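# Stack the black plate flat on the white plate

## Task

Set the black plate so it lies flat on top of the white plate, with no part of it sticking out beyond the white plate's rim.

## Robot and tools

Robot: two arms, left_arm and right_arm, in a physics simulator. Each carries an identical five-finger right hand (not mirrored), so every hand number, axis and side means the same on both arms. Calibrated bases in the scene frame: left_arm at (-0.006, +0.536, +0.166) m, right_arm at (-0.089, -0.419, +0.166) m. A camera stand stands behind the arms. Loose objects may occasionally get nudged by something else.

Frames: the scene frame has its origin at table-top height midway between the nominal bases, +z up, +x out over the table, left_arm on the +y side (image left/right may differ). Reported positions (m), quaternions (wxyz) and velocities (m/s, rad/s) use the scene frame. Pose offsets in a row use the axes of that arm's current Hand target. The hand point sits 0.05 m in front of the palm, 0.15 m out from the wrist face: its +z runs along the straight fingers, +y out of the palm, +x across the palm away from the thumb. Straight fingertips extend 0.06-0.07 m past the point along +z and lie 0.06 m toward -y. A wrist bracket on the little-finger side can snag things. With fingers level, the wrist may hang up to 0.13 m (palm down) or 0.25 m (palm up) below the point and reach the table first. Printed poses can be off by a few cm.

The 28-number row (all values in [-1, 1], always both arms): left dx, dy, dz, rx, ry, rz; left hand little, ring, middle, index, thumb_bend, thumb_turn, force_limit, speed; then the same 14 for the right arm. dx..rz are an offset, not a pose: 1.0 = 0.6 m or 180 degrees, measured from the Hand target at the start of the action or move; rx, ry, rz form one rotation vector. All zeros for an arm re-requests its current Hand target. Finger values: +1 open/straight, -1 closed/curled; thumb_turn +1 beside the palm, -1 opposite the fingers. force_limit maps -1..+1 to about 0..10 N fingertip force (0..15 N for the two thumb motors); speed rises from near zero at -1 to full at +0.48 and stays full above. Hand numbers are absolute targets, never 'no change': to keep a hand as it is, resend the last eight numbers actually executed for it (if none yet, send hand_measured plus hand_force_limit and hand_speed). For a soft grip close at speed -0.94 or below. With the thumb turned in, the hand grips objects roughly 0.035-0.065 m thick. To squeeze harder, raise force_limit and send a more-closed target than hand_measured; to loosen, send a more-open one.

Tools:
- execute_actions(actions, cameras): actions is a list of actions, each a table of up to 15 rows (one per 1/30 s step); a short table repeats its final row. Every row in an action counts from the same start pose. Images come back only for an empty list or if cameras names them.
- move(target, speed, blend, stop_force, zero, blocking, cameras): straight path from the Hand target to one row of offsets, or a list of up to 15 rows all counted from the same starting Hand targets. speed in m/s, 0.002-3.2, default 0.25 (turns up to twice that in rad/s). blend in m rounds corners of a list. stop_force in N, 4-120, ends an arm's path when it feels that much push against its travel; unreliable for light loose objects or while rotating; omit it when backing off a contact. zero (default true) re-zeroes before the move. blocking=false returns after about 0.5 s and cannot go with stop_force. Moves neither avoid obstacles nor the other arm; keep paths away from an arm's own base.
- wait(seconds 0-10), stop(), zoom_image(camera, region [x0,y0,x1,y1] in pixels, max 504x504), show_instructions(), zero_wrist_force(arm), finished_scene(scene=1, optional; irreversible).
Cameras: cam_high 504x504, cam_left_wrist and cam_right_wrist 672x504 (fisheye).

Results: each arm's hand point pose, velocities, Hand target (the last command after clipping; the next offset counts from it), joint positions and torques, wrist force/torque along the end effector axes (plus the peak since last shown), and hand_measured, hand_stopped_by (moving, target, force, stalled, fault), hand_load_n in motor order. A lost grip shows as hand_load_n dropping near 0. move adds a 'move:' line: done, off_target, moving, held or fault, plus limits such as paced or held. done does not prove nothing was touched or shifted. If a hand point rests short of its target, send the remaining distance as a new offset.

Limits: orientation commands are clipped to 32 degrees from the measured one per step; joint speeds are capped, so large moves may lag. A fault stop (10 s) follows contact torque at a joint limit (elbow 136 N m, wrists 49.1 N m, shoulders 300 N m) or about 150 N of outside force; motors overheating at 85 °C brake the arm for 30-60 s. Arms are stiff, so aiming even slightly beyond a firm contact can fault. Touching between the two arms can fail the task.

Avoid: any plate leaving the table, drops or releasing a moving plate, fast impacts, hard presses on the table or plates, excess finger load, and arm stops. Finish only when the black plate rests flat and entirely within the white plate without support.

Each tool is called in YAML: its name, and indented under it one key for each argument.

Reference images:

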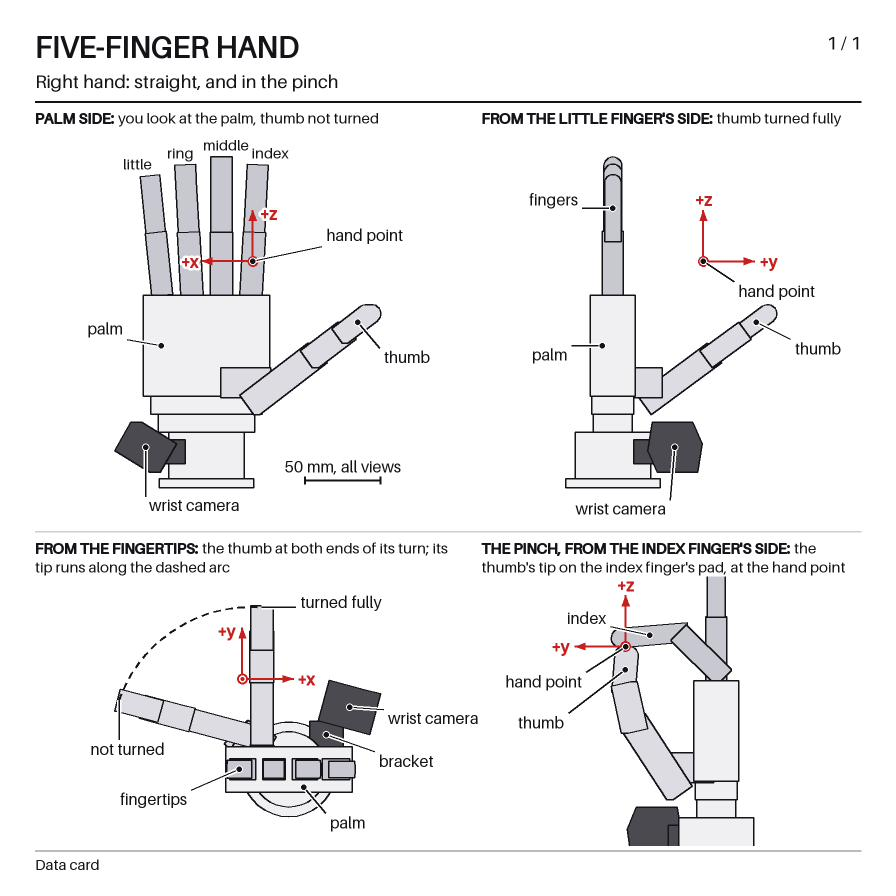

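## Session

execute_actions:
  actions: []

Scene clock: 0.00 s.
left_arm: end_effector_position=(+0.5630, +0.3457, +0.2416) hand_measured=(+1.000, +1.000, +1.000, +1.000, +1.000, +1.000) hand_load_n=(+0.0, +0.0, +0.0, +0.0, +0.0, +0.0) hand_stopped_by=(target, target, target, target, target, target) hand_force_limit=0.00 hand_speed=-0.80 end_effector_quat_wxyz=(-0.099, +0.677, -0.721, +0.111) | right_arm: end_effector_position=(+0.3410, -0.6204, +0.1622) hand_measured=(+1.000, +1.000, +1.000, +1.000, +1.000, +1.000) hand_load_n=(+0.0, +0.0, +0.0, -0.5, +0.0, +0.0) hand_stopped_by=(target, target, target, target, target, target) hand_force_limit=0.00 hand_speed=-0.80 end_effector_quat_wxyz=(-0.448, -0.079, +0.891, +0.008)
Joint positions: left_arm=[-0.682 -1.17 1.865 0.626 1.406 -3.737] | right_arm=[-0.626 -0.725 1.777 1.312 2.117 -2.15]
Joint velocities: within noise
Joint torques (N m): no reading
Wrist force (N): no reading
Wrist torque (N m): no reading
Wrist force, peak (N): no reading
Hand target: left_arm +0.5630, +0.3457, +0.2416; -0.099, +0.677, -0.721, +0.111 | right_arm +0.3410, -0.6204, +0.1622; -0.448, -0.079, +0.891, +0.008

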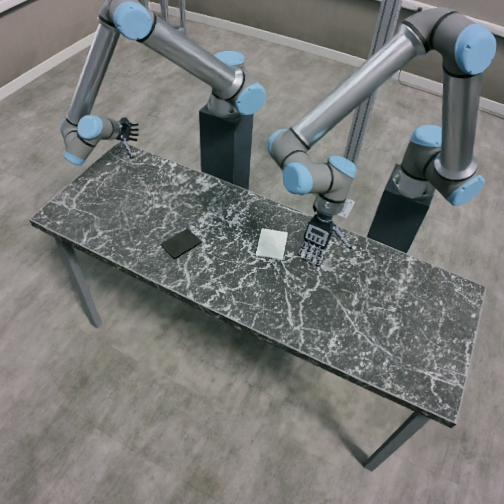

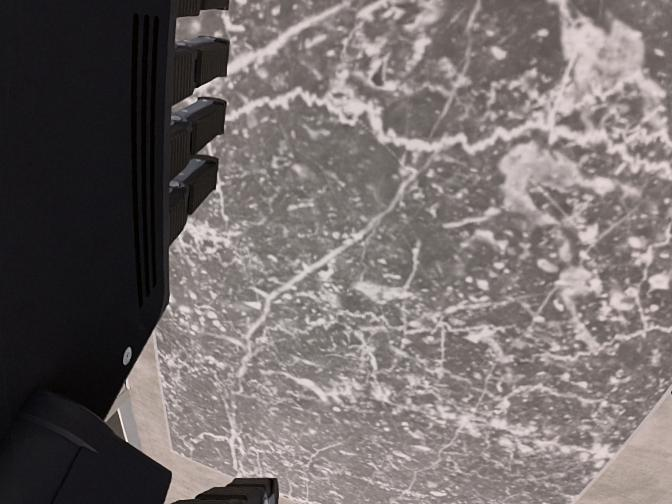

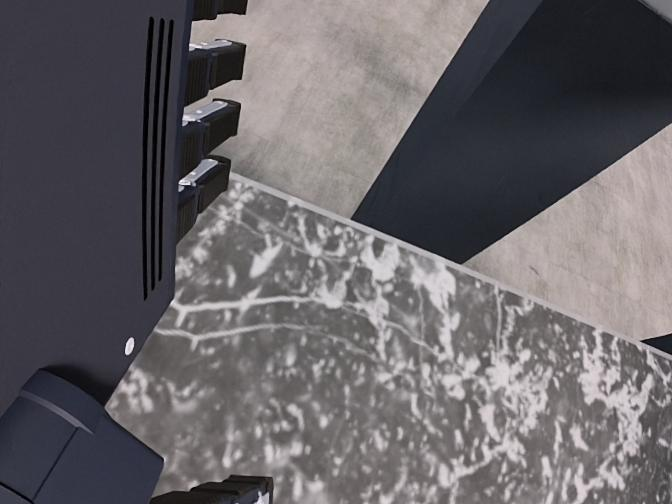

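zoom_image:
  camera: "cam_high"
  region: [140, 200, 320, 290]

zoom_image:
  camera: "cam_high"
  region: [150, 215, 220, 270]

Scaled by 2.800.

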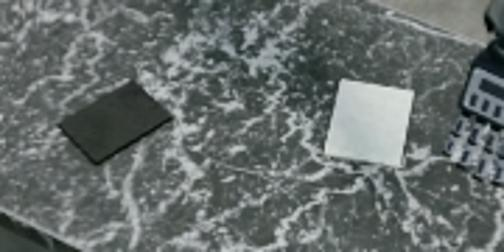

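Scaled by 7.200.

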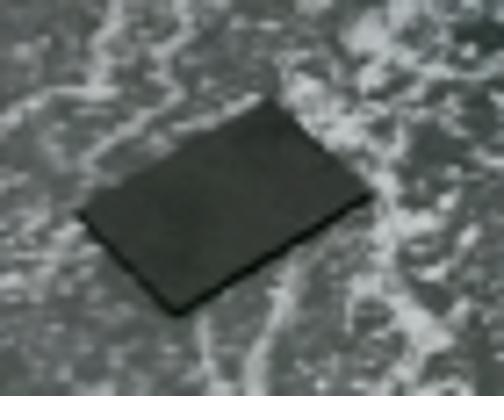

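move:
  target: [0.495,-0.086,-0.245,-0.095,0,0,1,1,1,1,1,1,0,-0.8,0.148,0.577,-0.329,0,-0.295,0,1,1,1,1,1,1,0,-0.8]
  speed: 0.3
  cameras: ["all"]

Scene clock: 49.03 s.
left_arm: end_effector_position=(+0.5498, +0.0502, +0.3994) hand_measured=(+1.000, +1.000, +1.000, +1.000, +1.000, +1.000) hand_load_n=(+0.0, +0.0, +0.0, +0.0, +0.0, +0.0) hand_stopped_by=(target, target, target, target, target, target) hand_force_limit=0.00 hand_speed=-0.80 end_effector_quat_wxyz=(+0.003, +0.684, -0.730, +0.003) | right_arm: end_effector_position=(+0.4002, -0.2806, +0.3806) hand_measured=(+1.000, +1.000, +1.000, +1.000, +1.000, +1.000) hand_load_n=(+0.0, +0.0, +0.0, +0.0, +0.0, +0.0) hand_stopped_by=(target, target, target, target, target, target) hand_force_limit=0.00 hand_speed=-0.80 end_effector_quat_wxyz=(-0.002, -0.067, +0.997, +0.043)
Joint positions: left_arm=[-0.922 -0.942 1.252 1.255 1.576 -3.996] | right_arm=[-0.258 -1.437 2.022 1.018 1.492 -1.973]
Joint torques (N m): left_arm=[7.6 -107.75 -43.09 4.01 -3.76 3.67] | right_arm=[6.96 -50.52 -43.55 8.56 0.74 -1.54]
Wrist force (N): left_arm=[-0.7 0.8 0.6] | right_arm=[-0.9 0.3 -0.4]
Wrist torque (N m): left_arm=[0.11 0.11 -0.19] | right_arm=[0.10 0.03 -0.02]
Wrist force, peak (N): left_arm=[-2.3 0.9 0.8] | right_arm=[-1.0 2.2 -1.4]
Hand target: left_arm +0.5498, +0.0502, +0.3996; +0.003, +0.684, -0.730, +0.003 | right_arm +0.4003, -0.2806, +0.3807; -0.002, -0.067, +0.997, +0.043
Off the commanded pose: left_arm 0.000 m, 0 deg | right_arm 0.000 m, 0 deg.
move: done

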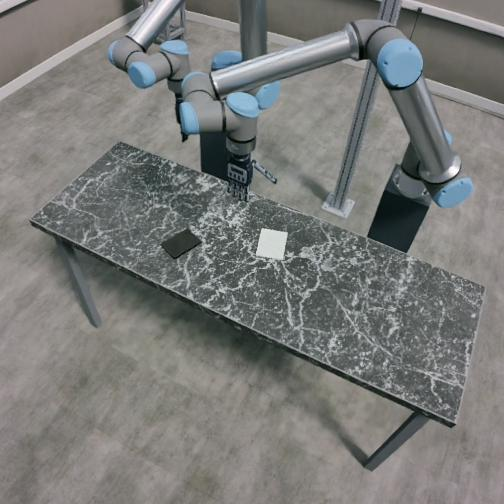

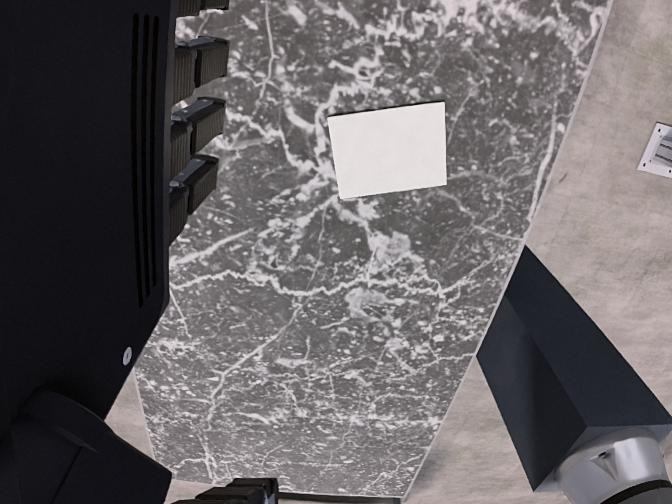

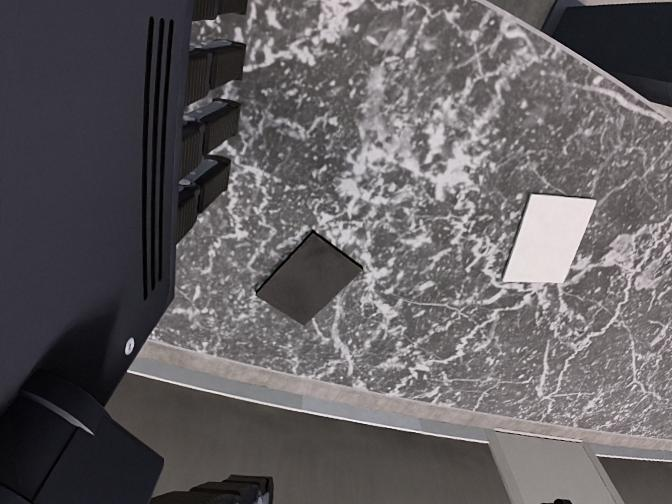

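zoom_image:
  camera: "cam_right_wrist"
  region: [120, 180, 400, 460]

zoom_image:
  camera: "cam_right_wrist"
  region: [400, 160, 672, 504]

zoom_image:
  camera: "cam_left_wrist"
  region: [280, 50, 500, 250]

Scaled by 1.800 from the camera's 672x504 image, which has a finer 960x720 frame.

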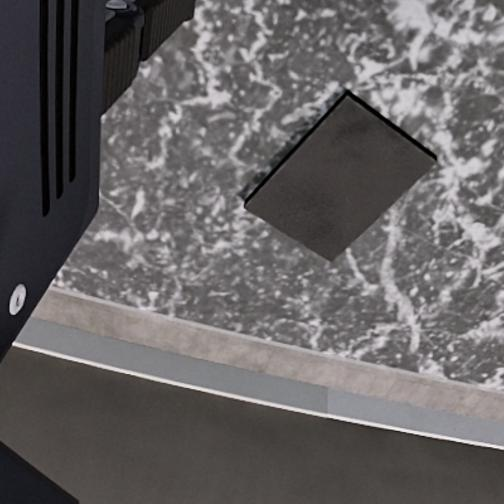

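Scaled by 1.465 from the camera's 672x504 image, which has a finer 960x720 frame.

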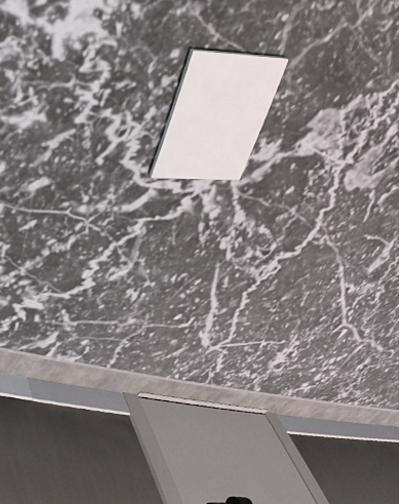

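Scaled by 2.291 from the camera's 672x504 image, which has a finer 960x720 frame.

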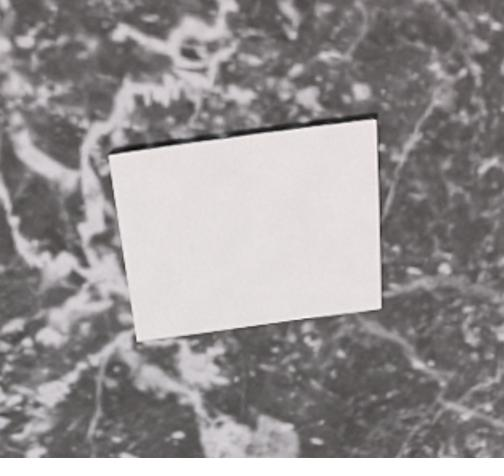

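move:
  target: [-0.82,0.22,-0.083,0,0,0,1,1,1,1,1,1,0,-0.8,-0.4979,0.0267,0.3892,0.2937,0.0657,0.1598,1,1,1,1,1,-1,0,0]
  speed: 0.35
  cameras: ["all"]

Scene clock: 240.37 s.
left_arm: end_effector_position=(+0.4499, +0.5500, +0.4456) hand_measured=(+1.000, +1.000, +1.000, +1.000, +1.000, +1.000) hand_load_n=(+0.0, +0.0, +0.0, +0.0, +0.0, +0.0) hand_stopped_by=(target, target, target, target, target, target) hand_force_limit=0.00 hand_speed=-0.80 end_effector_quat_wxyz=(+0.003, +0.684, -0.730, +0.003) | right_arm: end_effector_position=(+0.6917, -0.2049, +0.1498) hand_measured=(+1.000, +1.000, +1.000, +1.000, +1.000, -1.000) hand_load_n=(+0.0, +0.0, +0.0, +0.0, +0.0, +0.0) hand_stopped_by=(target, target, target, target, target, target) hand_force_limit=0.00 hand_speed=0.00 end_effector_quat_wxyz=(-0.081, +0.175, +0.892, -0.409)
Joint positions: left_arm=[-0.384 -1.431 1.864 1.136 1.578 -3.458] | right_arm=[0.247 -0.529 1.194 1.503 2.231 -0.734]
Joint torques (N m): left_arm=[8.38 -28.77 -38.54 1.9 0.83 1.47] | right_arm=[-13.46 -80.34 -40.13 6.07 -1.25 1.96]
Wrist force (N): left_arm=[0.3 0.6 0.5] | right_arm=[-1.2 -1.6 1.1]
Wrist torque (N m): left_arm=[0.02 -0.04 0.05] | right_arm=[-0.09 0.02 -0.21]
Wrist force, peak (N): left_arm=[-2.5 1.2 0.0] | right_arm=[-1.5 -2.2 0.8]
Hand target: left_arm +0.4500, +0.5501, +0.4456; +0.003, +0.684, -0.730, +0.003 | right_arm +0.6918, -0.2050, +0.1497; -0.081, +0.176, +0.892, -0.409
Off the commanded pose: left_arm 0.000 m, 0 deg | right_arm 0.000 m, 0 deg.
move: done

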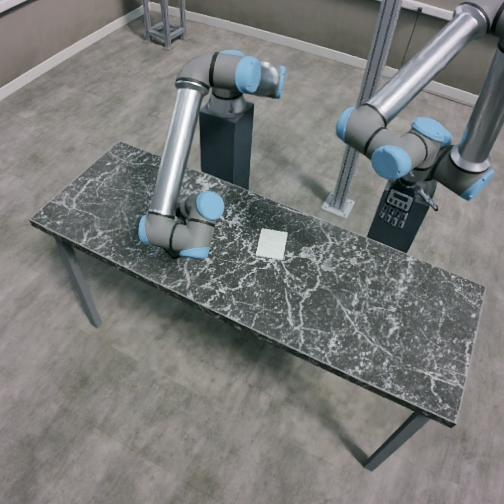

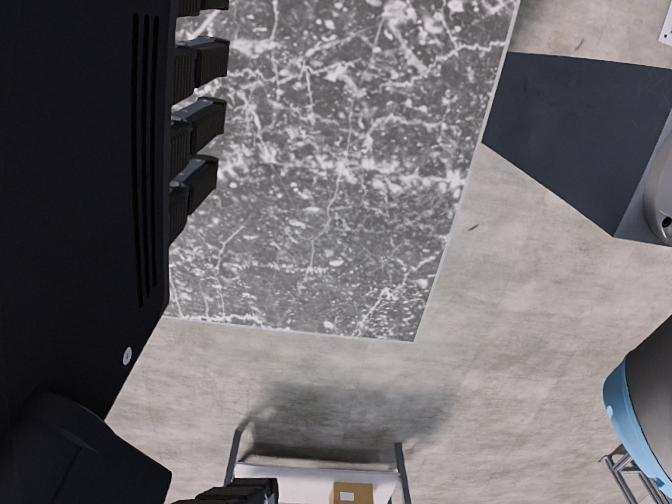

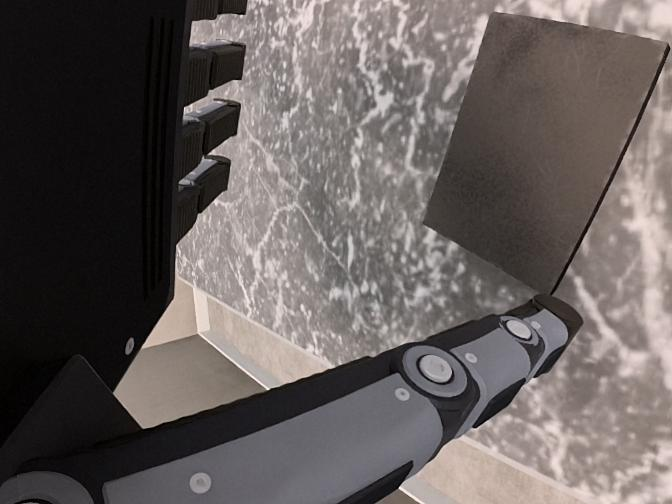

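zoom_image:
  camera: "cam_right_wrist"
  region: [400, 0, 672, 340]

Scaled by 1.482 from the camera's 672x504 image, which has a finer 960x720 frame.

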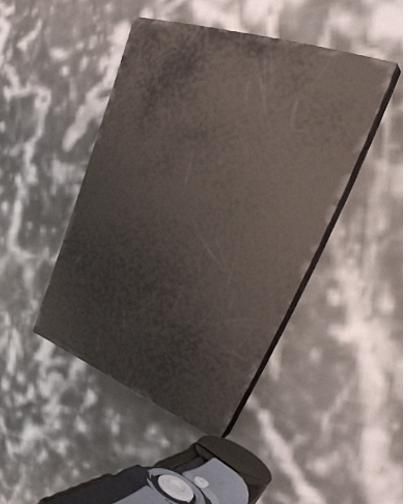

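move:
  target: [0,0,0,0,0,0,1,1,1,1,1,1,0,-0.8,0.016,0.1081,0.1044,0,0,0,1,1,1,1,1,-1,0,0]
  speed: 0.2
  cameras: ["all"]

zoom_image:
  camera: "cam_right_wrist"
  region: [180, 0, 672, 420]

zoom_image:
  camera: "cam_high"
  region: [130, 180, 310, 290]

Scene clock: 270.53 s.
left_arm: end_effector_position=(+0.4500, +0.5501, +0.4456) hand_measured=(+1.000, +1.000, +1.000, +1.000, +1.000, +1.000) hand_load_n=(+0.0, +0.0, +0.0, +0.0, +0.0, +0.0) hand_stopped_by=(target, target, target, target, target, target) hand_force_limit=0.00 hand_speed=-0.80 end_effector_quat_wxyz=(+0.003, +0.684, -0.730, +0.003) | right_arm: end_effector_position=(+0.6810, -0.2060, +0.0597) hand_measured=(+1.000, +1.000, +1.000, +1.000, +1.000, -1.000) hand_load_n=(+0.0, +0.0, +0.0, +0.0, +0.0, +0.0) hand_stopped_by=(target, target, target, target, target, target) hand_force_limit=0.00 hand_speed=0.00 end_effector_quat_wxyz=(-0.081, +0.176, +0.892, -0.409)
Joint positions: left_arm=[-0.384 -1.431 1.864 1.135 1.578 -3.458] | right_arm=[0.249 -0.439 1.201 1.408 2.23 -0.732]
Joint torques (N m): left_arm=[11.79 -26.62 -30.08 1.3 -2.37 3.3] | right_arm=[12.51 -110.52 -35.23 8.15 -1.77 1.77]
Wrist force (N): left_arm=[0.2 0.7 0.2] | right_arm=[-0.8 -1.7 0.8]
Wrist torque (N m): left_arm=[0.03 -0.01 0.04] | right_arm=[-0.12 -0.05 -0.35]
Wrist force, peak (N): left_arm=[0.2 1.0 0.7] | right_arm=[-1.6 -3.5 -0.8]
Hand target: left_arm +0.4500, +0.5501, +0.4456; +0.003, +0.684, -0.730, +0.003 | right_arm +0.6810, -0.2061, +0.0597; -0.081, +0.176, +0.892, -0.409
Off the commanded pose: left_arm 0.000 m, 0 deg | right_arm 0.000 m, 0 deg.
move: done

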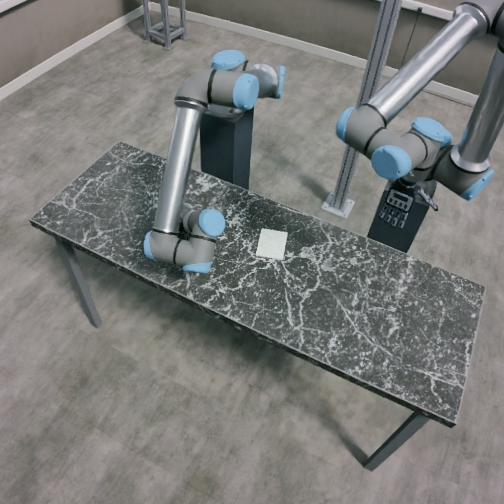

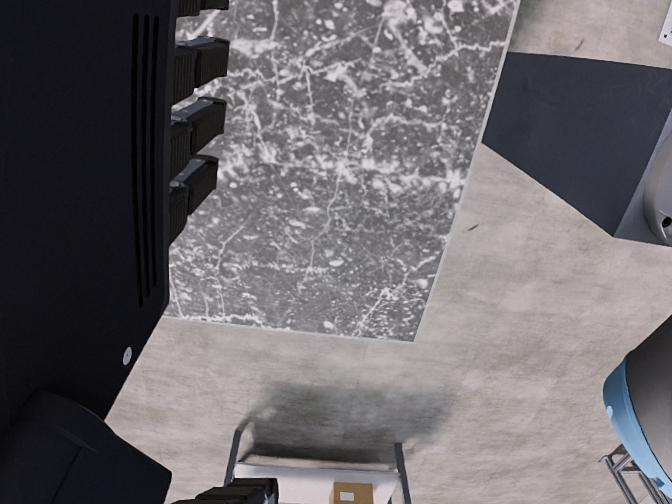

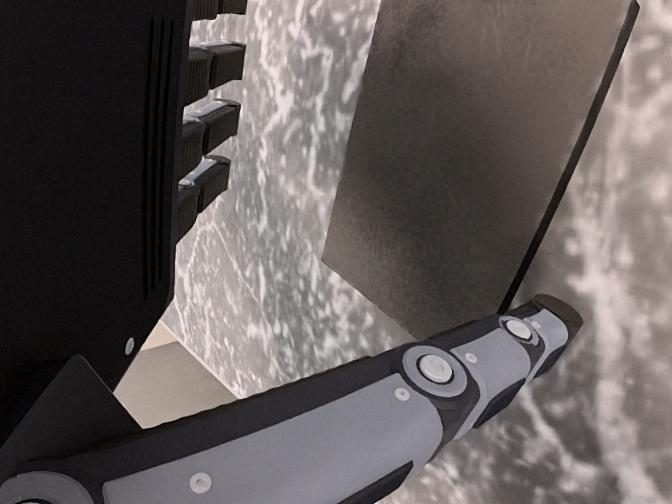

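Scaled by 1.024 from the camera's 672x504 image, which has a finer 960x720 frame.

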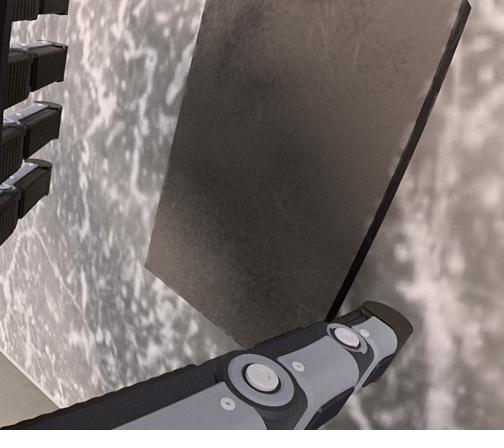

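Scaled by 2.800.

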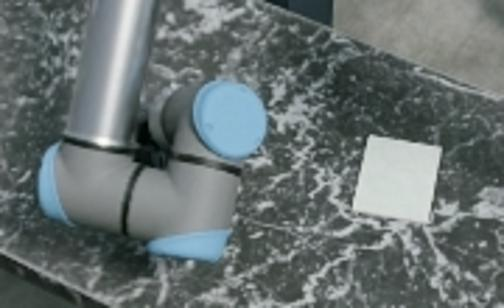

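move:
  target: [0,0,0,0,0,0,1,1,1,1,1,1,0,-0.8,0.0033,0.0169,0.0366,0,0,0,1,1,1,1,1,-1,0,0]
  speed: 0.1
  cameras: ["cam_right_wrist"]

Scene clock: 300.80 s.
left_arm: end_effector_position=(+0.4500, +0.5501, +0.4456) hand_measured=(+1.000, +1.000, +1.000, +1.000, +1.000, +1.000) hand_load_n=(+0.0, +0.0, +0.0, +0.0, +0.0, +0.0) hand_stopped_by=(target, target, target, target, target, target) hand_force_limit=0.00 hand_speed=-0.80 end_effector_quat_wxyz=(+0.003, +0.684, -0.730, +0.003) | right_arm: end_effector_position=(+0.6752, -0.2147, +0.0374) hand_measured=(+1.000, +1.000, +1.000, +1.000, +1.000, -1.000) hand_load_n=(+0.0, +0.0, +0.0, +0.0, +0.0, +0.0) hand_stopped_by=(target, target, target, target, target, target) hand_force_limit=0.00 hand_speed=0.00 end_effector_quat_wxyz=(-0.081, +0.176, +0.892, -0.409) end_effector_velocity=(+0.000, +0.001, +0.002) end_effector_angular_velocity=(+0.000, +0.003, +0.001)
Joint positions: left_arm=[-0.384 -1.431 1.864 1.135 1.578 -3.458] | right_arm=[0.241 -0.423 1.217 1.371 2.235 -0.74]
Joint velocities: left_arm=[within noise] | right_arm=[0.001 -0.001 0 0.005 0 0]
Joint torques (N m): left_arm=[11.51 -28.04 -28.73 1.41 -1.97 3.77] | right_arm=[5.77 -116.8 -36.96 8.76 2.64 -0.45]
Wrist force (N): left_arm=[0.2 0.3 0.3] | right_arm=[-0.8 -1.9 0.6]
Wrist torque (N m): left_arm=[-0.03 -0.01 0.03] | right_arm=[-0.15 -0.05 -0.19]
Wrist force, peak (N): left_arm=[0.5 1.1 0.8] | right_arm=[-1.2 -2.1 1.3]
Hand target: left_arm +0.4500, +0.5501, +0.4456; +0.003, +0.684, -0.730, +0.003 | right_arm +0.6753, -0.2146, +0.0377; -0.081, +0.176, +0.892, -0.409
Off the commanded pose: left_arm 0.000 m, 0 deg | right_arm 0.000 m, 0 deg.
move: done
Images, in order (width x height): cam_right_wrist 672x504.

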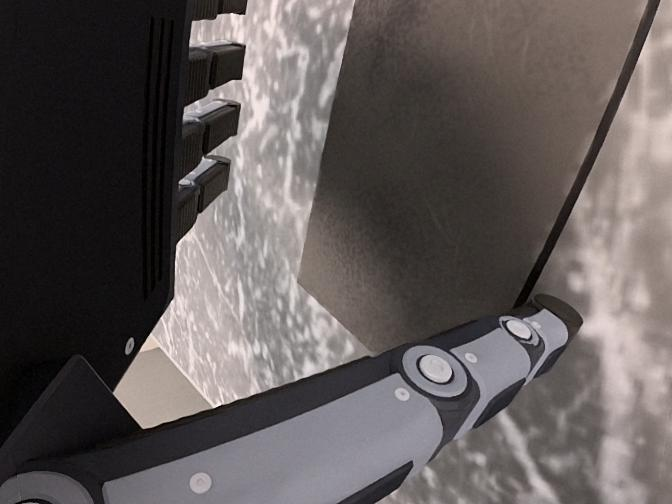

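move:
  target: [0,0,0,0,0,0,1,1,1,1,1,1,0,-0.8,0,0.0416,0.036,0,0,0,1,1,1,1,1,-1,0,0]
  speed: 0.015
  stop_force: 5
  cameras: ["all"]

zoom_image:
  camera: "cam_right_wrist"
  region: [180, 0, 672, 420]

Scene clock: 306.77 s.
left_arm: end_effector_position=(+0.4500, +0.5501, +0.4456) hand_measured=(+1.000, +1.000, +1.000, +1.000, +1.000, +1.000) hand_load_n=(+0.0, +0.0, +0.0, +0.0, +0.0, +0.0) hand_stopped_by=(target, target, target, target, target, target) hand_force_limit=0.00 hand_speed=-0.80 end_effector_quat_wxyz=(+0.003, +0.684, -0.730, +0.003) | right_arm: end_effector_position=(+0.6753, -0.2146, +0.0177) hand_measured=(+1.000, +1.000, +1.000, +1.000, +1.000, -1.000) hand_load_n=(+0.0, +0.0, +0.0, +0.0, -0.5, -0.5) hand_stopped_by=(target, target, target, target, target, target) hand_force_limit=0.00 hand_speed=0.00 end_effector_quat_wxyz=(-0.081, +0.176, +0.892, -0.409)
Joint positions: left_arm=[-0.384 -1.431 1.864 1.135 1.578 -3.458] | right_arm=[0.241 -0.398 1.207 1.356 2.235 -0.74]
Joint torques (N m): left_arm=[11.86 -28.49 -28.59 1.47 -1.86 3.52] | right_arm=[-1.41 -112.44 -14.35 7.96 -1.11 0.46]
Wrist force (N): left_arm=[0.4 0.9 0.5] | right_arm=[-0.9 -7.0 -3.0]
Wrist torque (N m): left_arm=[0.05 -0.05 0.06] | right_arm=[-0.44 0.00 -0.27]
Wrist force, peak (N): left_arm=[0.5 1.2 0.1] | right_arm=[-1.3 -16.3 -9.6]
Hand target: left_arm +0.4500, +0.5501, +0.4456; +0.003, +0.684, -0.730, +0.003 | right_arm +0.6753, -0.2146, +0.0177; -0.081, +0.176, +0.892, -0.409 (not the last commanded pose)
Off the commanded pose: left_arm 0.000 m, 0 deg | right_arm 0.013 m, 0 deg.
move: contact (right_arm)

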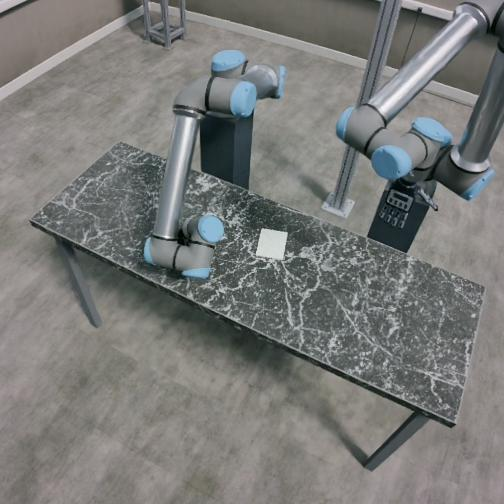

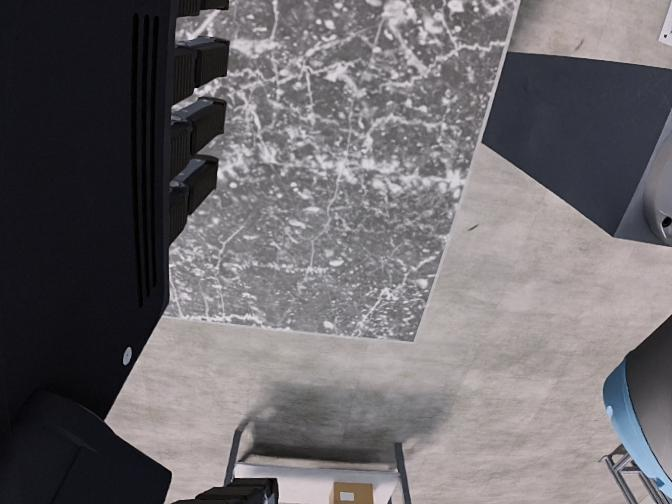

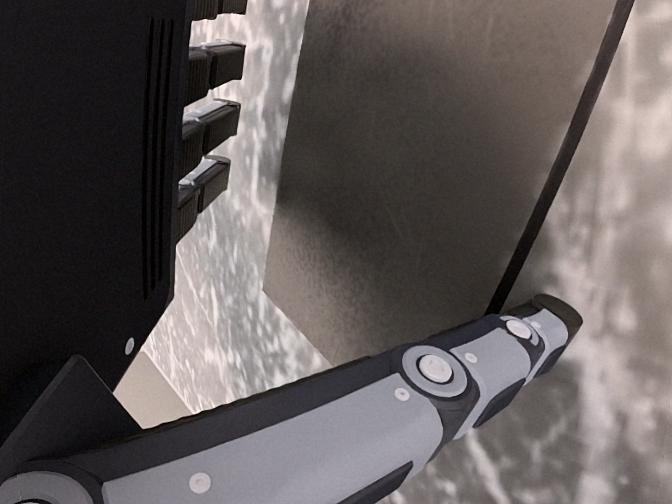

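Scaled by 1.024 from the camera's 672x504 image, which has a finer 960x720 frame.

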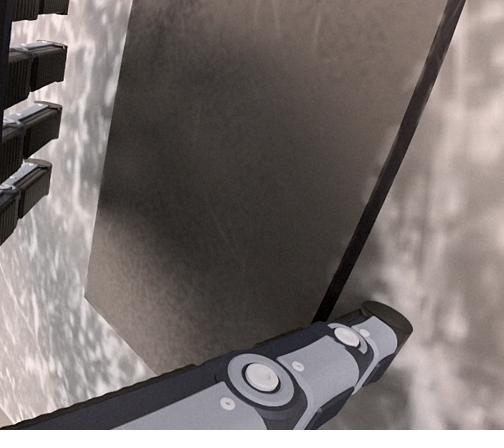

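move:
  target: [0,0,0,0,0,0,1,1,1,1,1,1,0,-0.8,0,-0.0008,-0.0007,0,0,0,1,1,0.3,0.3,1,-1,0,-0.9]
  speed: 0.02
  cameras: ["cam_right_wrist"]

zoom_image:
  camera: "cam_right_wrist"
  region: [180, 0, 672, 420]

Scene clock: 328.47 s.
left_arm: end_effector_position=(+0.4500, +0.5501, +0.4456) hand_measured=(+1.000, +1.000, +1.000, +1.000, +1.000, +1.000) hand_load_n=(+0.0, -0.5, +0.0, +0.0, -0.5, +0.0) hand_stopped_by=(target, target, target, target, target, target) hand_force_limit=0.00 hand_speed=-0.80 end_effector_quat_wxyz=(+0.003, +0.684, -0.730, +0.003) | right_arm: end_effector_position=(+0.6753, -0.2146, +0.0184) hand_measured=(+1.000, +1.000, +0.714, +0.582, +1.000, -1.000) hand_load_n=(+0.0, +0.0, +7.0, +6.0, +0.0, +0.0) hand_stopped_by=(target, target, force, force, target, target) hand_force_limit=0.00 hand_speed=-0.90 end_effector_quat_wxyz=(-0.081, +0.176, +0.892, -0.409)
Joint positions: left_arm=[-0.384 -1.431 1.864 1.135 1.578 -3.458] | right_arm=[0.241 -0.399 1.207 1.357 2.235 -0.74]
Joint torques (N m): left_arm=[11.13 -27.66 -28.97 1.65 -1.9 3.37] | right_arm=[1.29 -110.63 -18.22 2.18 -1.41 1.29]
Wrist force (N): left_arm=[0.1 0.7 0.6] | right_arm=[0.0 -12.3 -2.8]
Wrist torque (N m): left_arm=[0.01 -0.01 0.04] | right_arm=[0.66 0.01 -0.27]
Wrist force, peak (N): left_arm=[0.3 1.0 1.0] | right_arm=[0.0 -13.1 -2.3]
Hand target: left_arm +0.4500, +0.5501, +0.4456; +0.003, +0.684, -0.730, +0.003 | right_arm +0.6753, -0.2146, +0.0184; -0.081, +0.176, +0.892, -0.409
Off the commanded pose: left_arm 0.000 m, 0 deg | right_arm 0.000 m, 0 deg.
move: done
Images, in order (width x height): cam_right_wrist 672x504.

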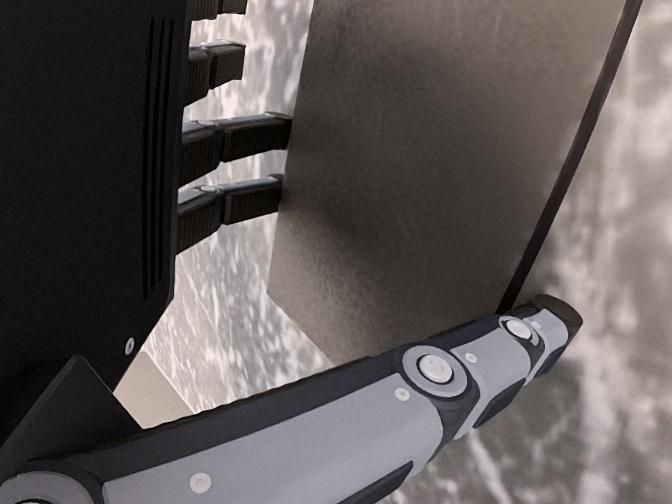

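Scaled by 1.024 from the camera's 672x504 image, which has a finer 960x720 frame.

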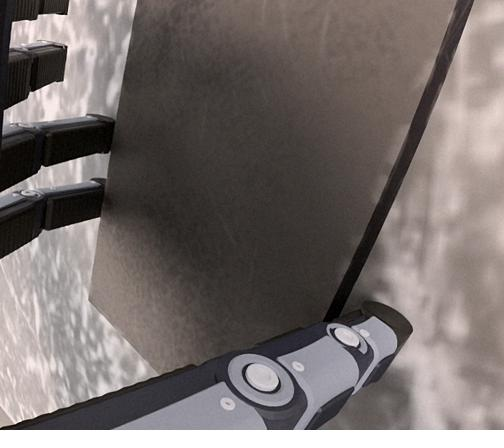

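move:
  target: [0,0,0,0,0,0,1,1,1,1,1,1,0,-0.8,0,-0.0378,-0.0327,0,0,0,1,1,0.3,0.3,1,-1,0,-0.9]
  speed: 0.04
  cameras: ["all"]

zoom_image:
  camera: "cam_right_wrist"
  region: [180, 0, 672, 420]

Scene clock: 336.73 s.
left_arm: end_effector_position=(+0.4500, +0.5501, +0.4456) hand_measured=(+1.000, +1.000, +1.000, +1.000, +1.000, +1.000) hand_load_n=(+0.0, +0.0, +0.0, +0.0, +0.0, +0.0) hand_stopped_by=(target, target, target, target, target, target) hand_force_limit=0.00 hand_speed=-0.80 end_effector_quat_wxyz=(+0.003, +0.684, -0.730, +0.003) | right_arm: end_effector_position=(+0.6753, -0.2145, +0.0486) hand_measured=(+1.000, +1.000, +0.714, +0.582, +1.000, -1.000) hand_load_n=(+0.0, +0.0, +0.0, +0.0, +0.0, +0.0) hand_stopped_by=(target, target, force, force, target, target) hand_force_limit=0.00 hand_speed=-0.90 end_effector_quat_wxyz=(-0.081, +0.176, +0.892, -0.409)
Joint positions: left_arm=[-0.384 -1.431 1.864 1.135 1.578 -3.458] | right_arm=[0.241 -0.437 1.222 1.38 2.235 -0.74]
Joint torques (N m): left_arm=[12.23 -27.59 -28.53 1.61 -1.42 3.56] | right_arm=[12.24 -86.32 -25.91 2.33 -2.56 3]
Wrist force (N): left_arm=[0.4 1.1 0.4] | right_arm=[-0.6 -2.0 0.7]
Wrist torque (N m): left_arm=[0.08 -0.05 0.07] | right_arm=[-0.15 -0.07 -0.19]
Wrist force, peak (N): left_arm=[0.2 1.0 0.7] | right_arm=[-0.2 -13.0 -2.6]
Hand target: left_arm +0.4500, +0.5501, +0.4456; +0.003, +0.684, -0.730, +0.003 | right_arm +0.6753, -0.2145, +0.0484; -0.081, +0.176, +0.892, -0.409
Off the commanded pose: left_arm 0.000 m, 0 deg | right_arm 0.000 m, 0 deg.
move: done

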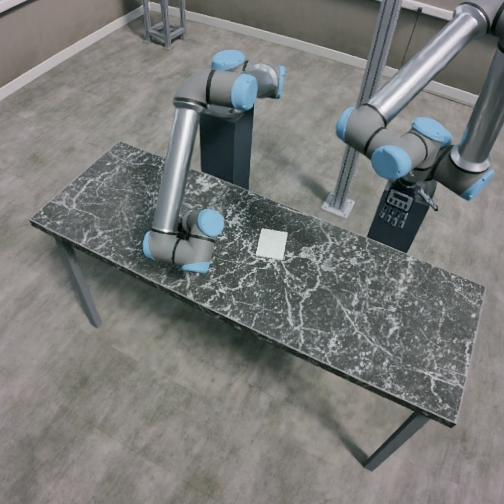

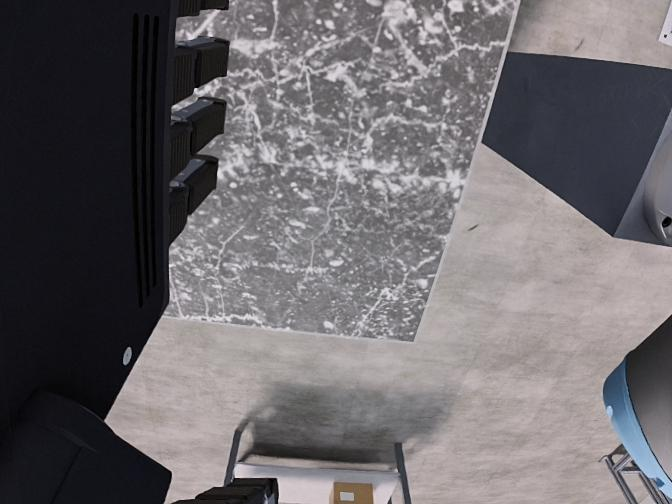

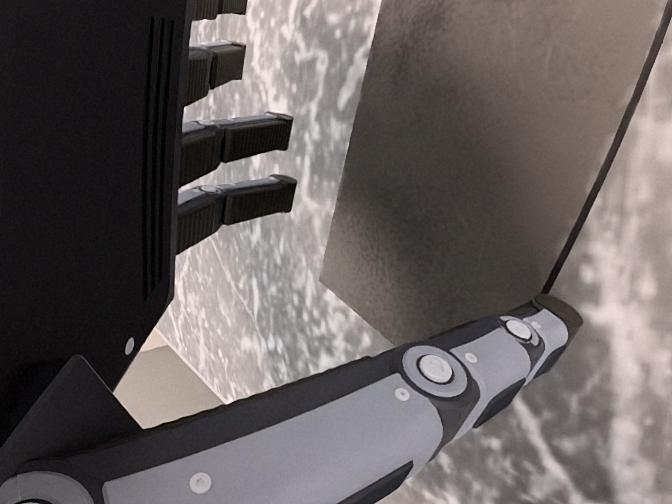

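Scaled by 1.024 from the camera's 672x504 image, which has a finer 960x720 frame.

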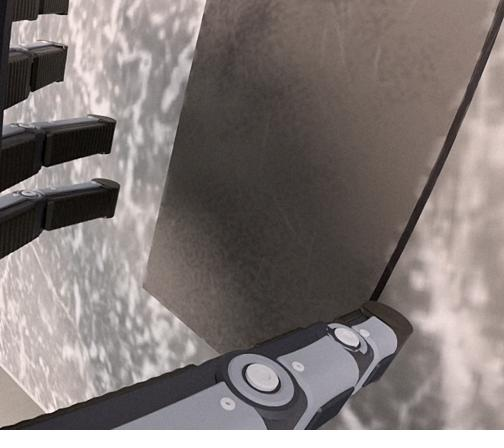

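zoom_image:
  camera: "cam_right_wrist"
  region: [500, 180, 640, 340]

Scaled by 3.150 from the camera's 672x504 image, which has a finer 960x720 frame.

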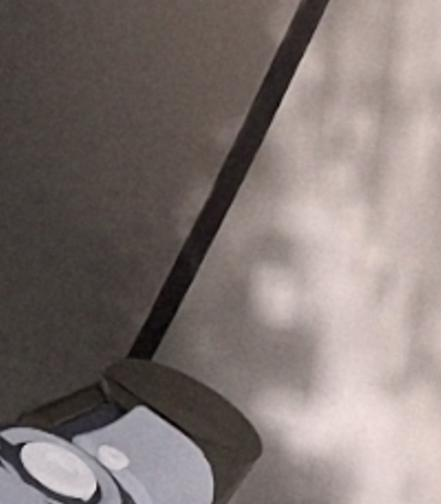

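move:
  target:
    - [0,0,0,0,0,0,1,1,1,1,1,1,0,-0.8,0,0,0,0,0,0,1,1,1,1,1,-1,-0.2,0]
    - [0,0,0,0,0,0,1,1,1,1,1,1,0,-0.8,0,0.0348,0.0301,0,0,0,1,1,1,1,1,-1,-0.2,0]
  speed: 0.04
  cameras: ["cam_right_wrist"]

move:
  target: [0,0,0,0,0,0,1,1,1,1,1,1,0,-0.8,0,0,0,0,0,0,1,0.3,1,0.3,1,-1,-0.2,-0.9]
  speed: 0.04
  cameras: ["cam_right_wrist"]

zoom_image:
  camera: "cam_right_wrist"
  region: [180, 0, 672, 420]

Scene clock: 391.20 s.
left_arm: end_effector_position=(+0.4500, +0.5501, +0.4456) hand_measured=(+1.000, +1.000, +1.000, +1.000, +1.000, +1.000) hand_load_n=(+0.0, +0.0, +0.0, +0.0, +0.0, +0.0) hand_stopped_by=(target, target, target, target, target, target) hand_force_limit=0.00 hand_speed=-0.80 end_effector_quat_wxyz=(+0.003, +0.684, -0.730, +0.003) | right_arm: end_effector_position=(+0.6753, -0.2145, +0.0205) hand_measured=(+1.000, +1.000, +1.000, +1.000, +1.000, -1.000) hand_load_n=(+0.0, +0.0, +0.0, -0.5, +0.0, +0.0) hand_stopped_by=(target, target, target, target, target, target) hand_force_limit=-0.20 hand_speed=0.00 end_effector_quat_wxyz=(-0.081, +0.176, +0.892, -0.409)
Joint positions: left_arm=[-0.384 -1.431 1.864 1.135 1.578 -3.458] | right_arm=[0.241 -0.402 1.208 1.358 2.235 -0.74]
Joint torques (N m): left_arm=[11.78 -28.14 -28.75 1.93 -1.65 3.48] | right_arm=[0.37 -116.99 -26.01 6.27 -0.61 0.2]
Wrist force (N): left_arm=[0.2 0.8 0.3] | right_arm=[-0.9 -2.0 0.5]
Wrist torque (N m): left_arm=[0.03 -0.02 0.04] | right_arm=[-0.16 -0.03 -0.22]
Wrist force, peak (N): left_arm=[0.6 1.0 0.7] | right_arm=[-1.1 -2.3 0.5]
Hand target: left_arm +0.4500, +0.5501, +0.4456; +0.003, +0.684, -0.730, +0.003 | right_arm +0.6753, -0.2146, +0.0208; -0.081, +0.176, +0.892, -0.409
Off the commanded pose: left_arm 0.000 m, 0 deg | right_arm 0.000 m, 0 deg.
move: done
Images, in order (width x height): cam_right_wrist 672x504.

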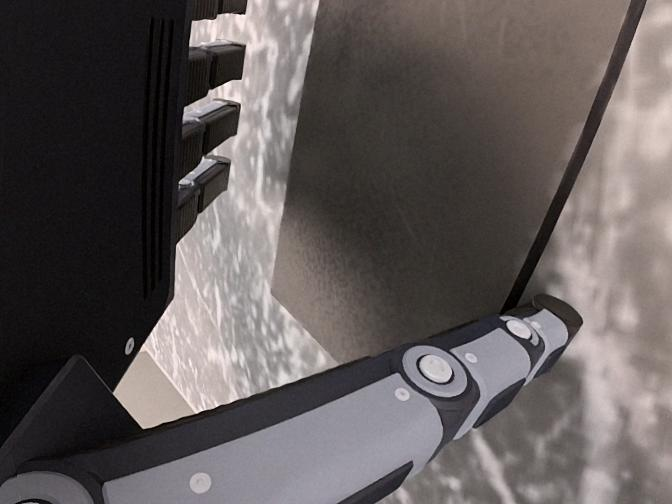

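Scene clock: 393.27 s.
left_arm: end_effector_position=(+0.4500, +0.5501, +0.4456) hand_measured=(+1.000, +1.000, +1.000, +1.000, +1.000, +1.000) hand_load_n=(+0.0, +0.0, +0.0, +0.0, +0.0, -0.5) hand_stopped_by=(target, target, target, target, target, target) hand_force_limit=0.00 hand_speed=-0.80 end_effector_quat_wxyz=(+0.003, +0.684, -0.730, +0.003) | right_arm: end_effector_position=(+0.6753, -0.2146, +0.0208) hand_measured=(+1.000, +0.508, +1.000, +0.498, +1.000, -1.000) hand_load_n=(+0.0, +4.5, -0.5, +5.5, +1.5, +1.5) hand_stopped_by=(target, force, target, force, target, target) hand_force_limit=-0.20 hand_speed=-0.90 end_effector_quat_wxyz=(-0.081, +0.176, +0.892, -0.409)
Joint positions: left_arm=[-0.384 -1.431 1.864 1.135 1.578 -3.458] | right_arm=[0.241 -0.402 1.208 1.359 2.235 -0.74]
Joint torques (N m): left_arm=[11.34 -26.96 -29.04 1.85 -1.39 3.5] | right_arm=[-11.16 -113.17 -17.29 7.11 4.14 -2.53]
Wrist force (N): left_arm=[0.4 0.6 0.1] | right_arm=[-0.8 -5.2 -0.9]
Wrist torque (N m): left_arm=[0.03 -0.03 0.05] | right_arm=[0.13 0.02 -0.29]
Wrist force, peak (N): left_arm=[0.6 0.9 0.6] | right_arm=[-0.5 -5.8 -1.1]
Hand target: left_arm +0.4500, +0.5501, +0.4456; +0.003, +0.684, -0.730, +0.003 | right_arm +0.6753, -0.2146, +0.0208; -0.081, +0.176, +0.892, -0.409
Off the commanded pose: left_arm 0.000 m, 0 deg | right_arm 0.000 m, 0 deg.
move: done
Images, in order (width x height): cam_right_wrist 672x504.

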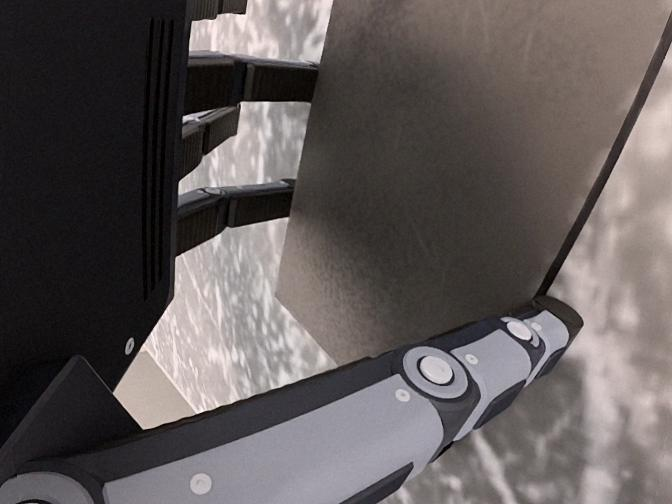

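Scaled by 1.024 from the camera's 672x504 image, which has a finer 960x720 frame.

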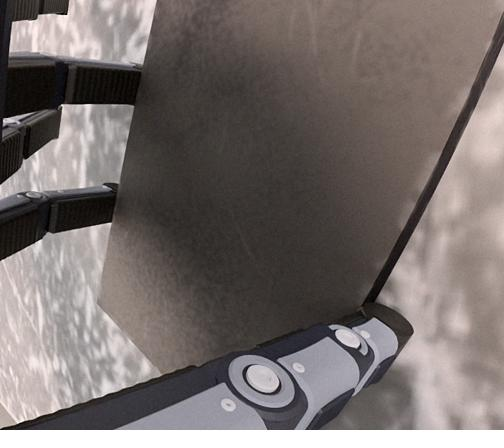

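move:
  target: [0,0,0,0,0,0,1,1,1,1,1,1,0,-0.8,0,-0.0378,-0.0327,0,0,0,1,0.3,1,0.3,1,-1,-0.2,-0.9]
  speed: 0.04
  cameras: ["all"]

zoom_image:
  camera: "cam_right_wrist"
  region: [180, 0, 672, 420]

Scene clock: 398.03 s.
left_arm: end_effector_position=(+0.4500, +0.5501, +0.4456) hand_measured=(+1.000, +1.000, +1.000, +1.000, +1.000, +1.000) hand_load_n=(+0.0, +0.0, +0.0, +0.0, +0.0, +0.0) hand_stopped_by=(target, target, target, target, target, target) hand_force_limit=0.00 hand_speed=-0.80 end_effector_quat_wxyz=(+0.003, +0.684, -0.730, +0.003) | right_arm: end_effector_position=(+0.6753, -0.2146, +0.0510) hand_measured=(+1.000, +0.508, +1.000, +0.498, +1.000, -1.000) hand_load_n=(+0.0, +4.0, +0.0, +4.5, +1.5, +1.5) hand_stopped_by=(target, force, target, force, target, target) hand_force_limit=-0.20 hand_speed=-0.90 end_effector_quat_wxyz=(-0.081, +0.176, +0.892, -0.409)
Joint positions: left_arm=[-0.384 -1.431 1.864 1.135 1.578 -3.458] | right_arm=[0.241 -0.44 1.223 1.382 2.235 -0.74]
Joint torques (N m): left_arm=[11.34 -27.66 -28.62 1.74 -1.35 3.52] | right_arm=[4.08 -82.89 -26.19 2.78 2.16 0.53]
Wrist force (N): left_arm=[0.1 0.7 0.5] | right_arm=[-0.7 -0.8 1.5]
Wrist torque (N m): left_arm=[0.03 0.00 0.04] | right_arm=[-0.13 -0.07 -0.18]
Wrist force, peak (N): left_arm=[0.3 1.3 0.5] | right_arm=[-0.5 -6.1 -1.5]
Hand target: left_arm +0.4500, +0.5501, +0.4456; +0.003, +0.684, -0.730, +0.003 | right_arm +0.6753, -0.2145, +0.0508; -0.081, +0.176, +0.892, -0.409
Off the commanded pose: left_arm 0.000 m, 0 deg | right_arm 0.000 m, 0 deg.
move: done

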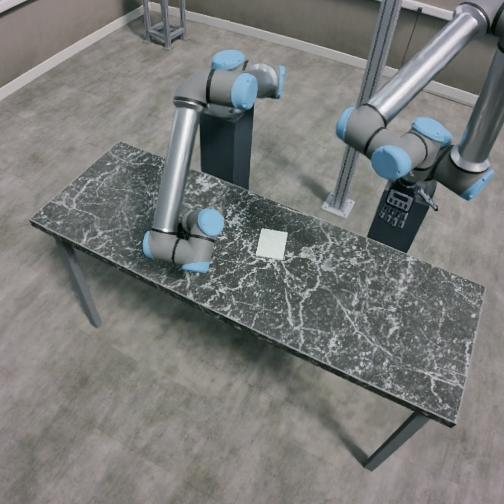

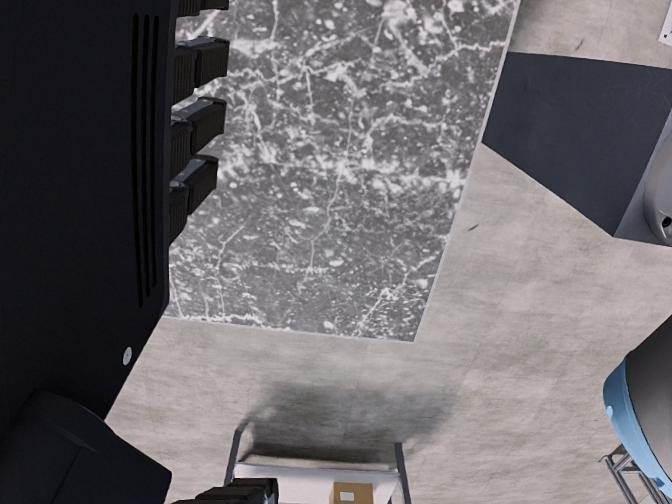

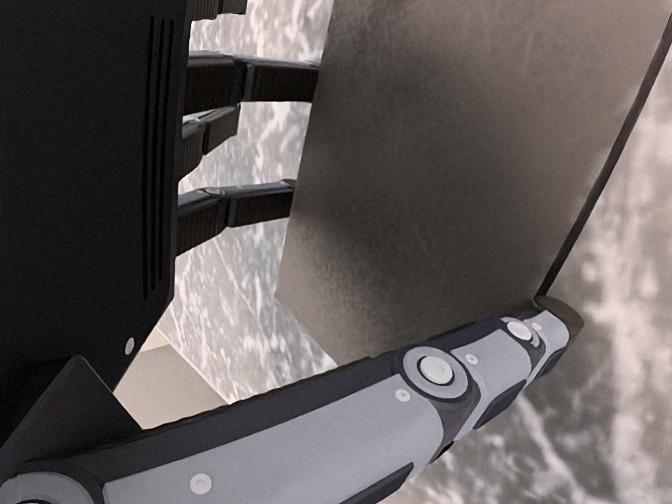

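Scaled by 1.024 from the camera's 672x504 image, which has a finer 960x720 frame.

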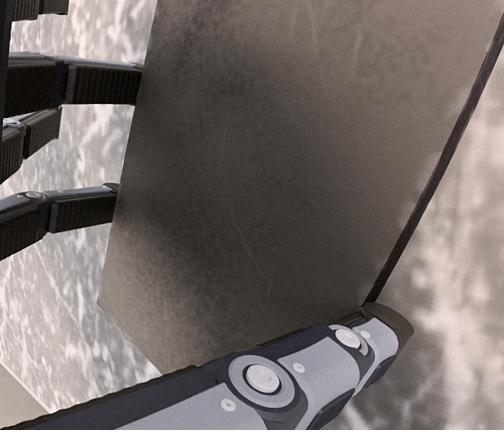

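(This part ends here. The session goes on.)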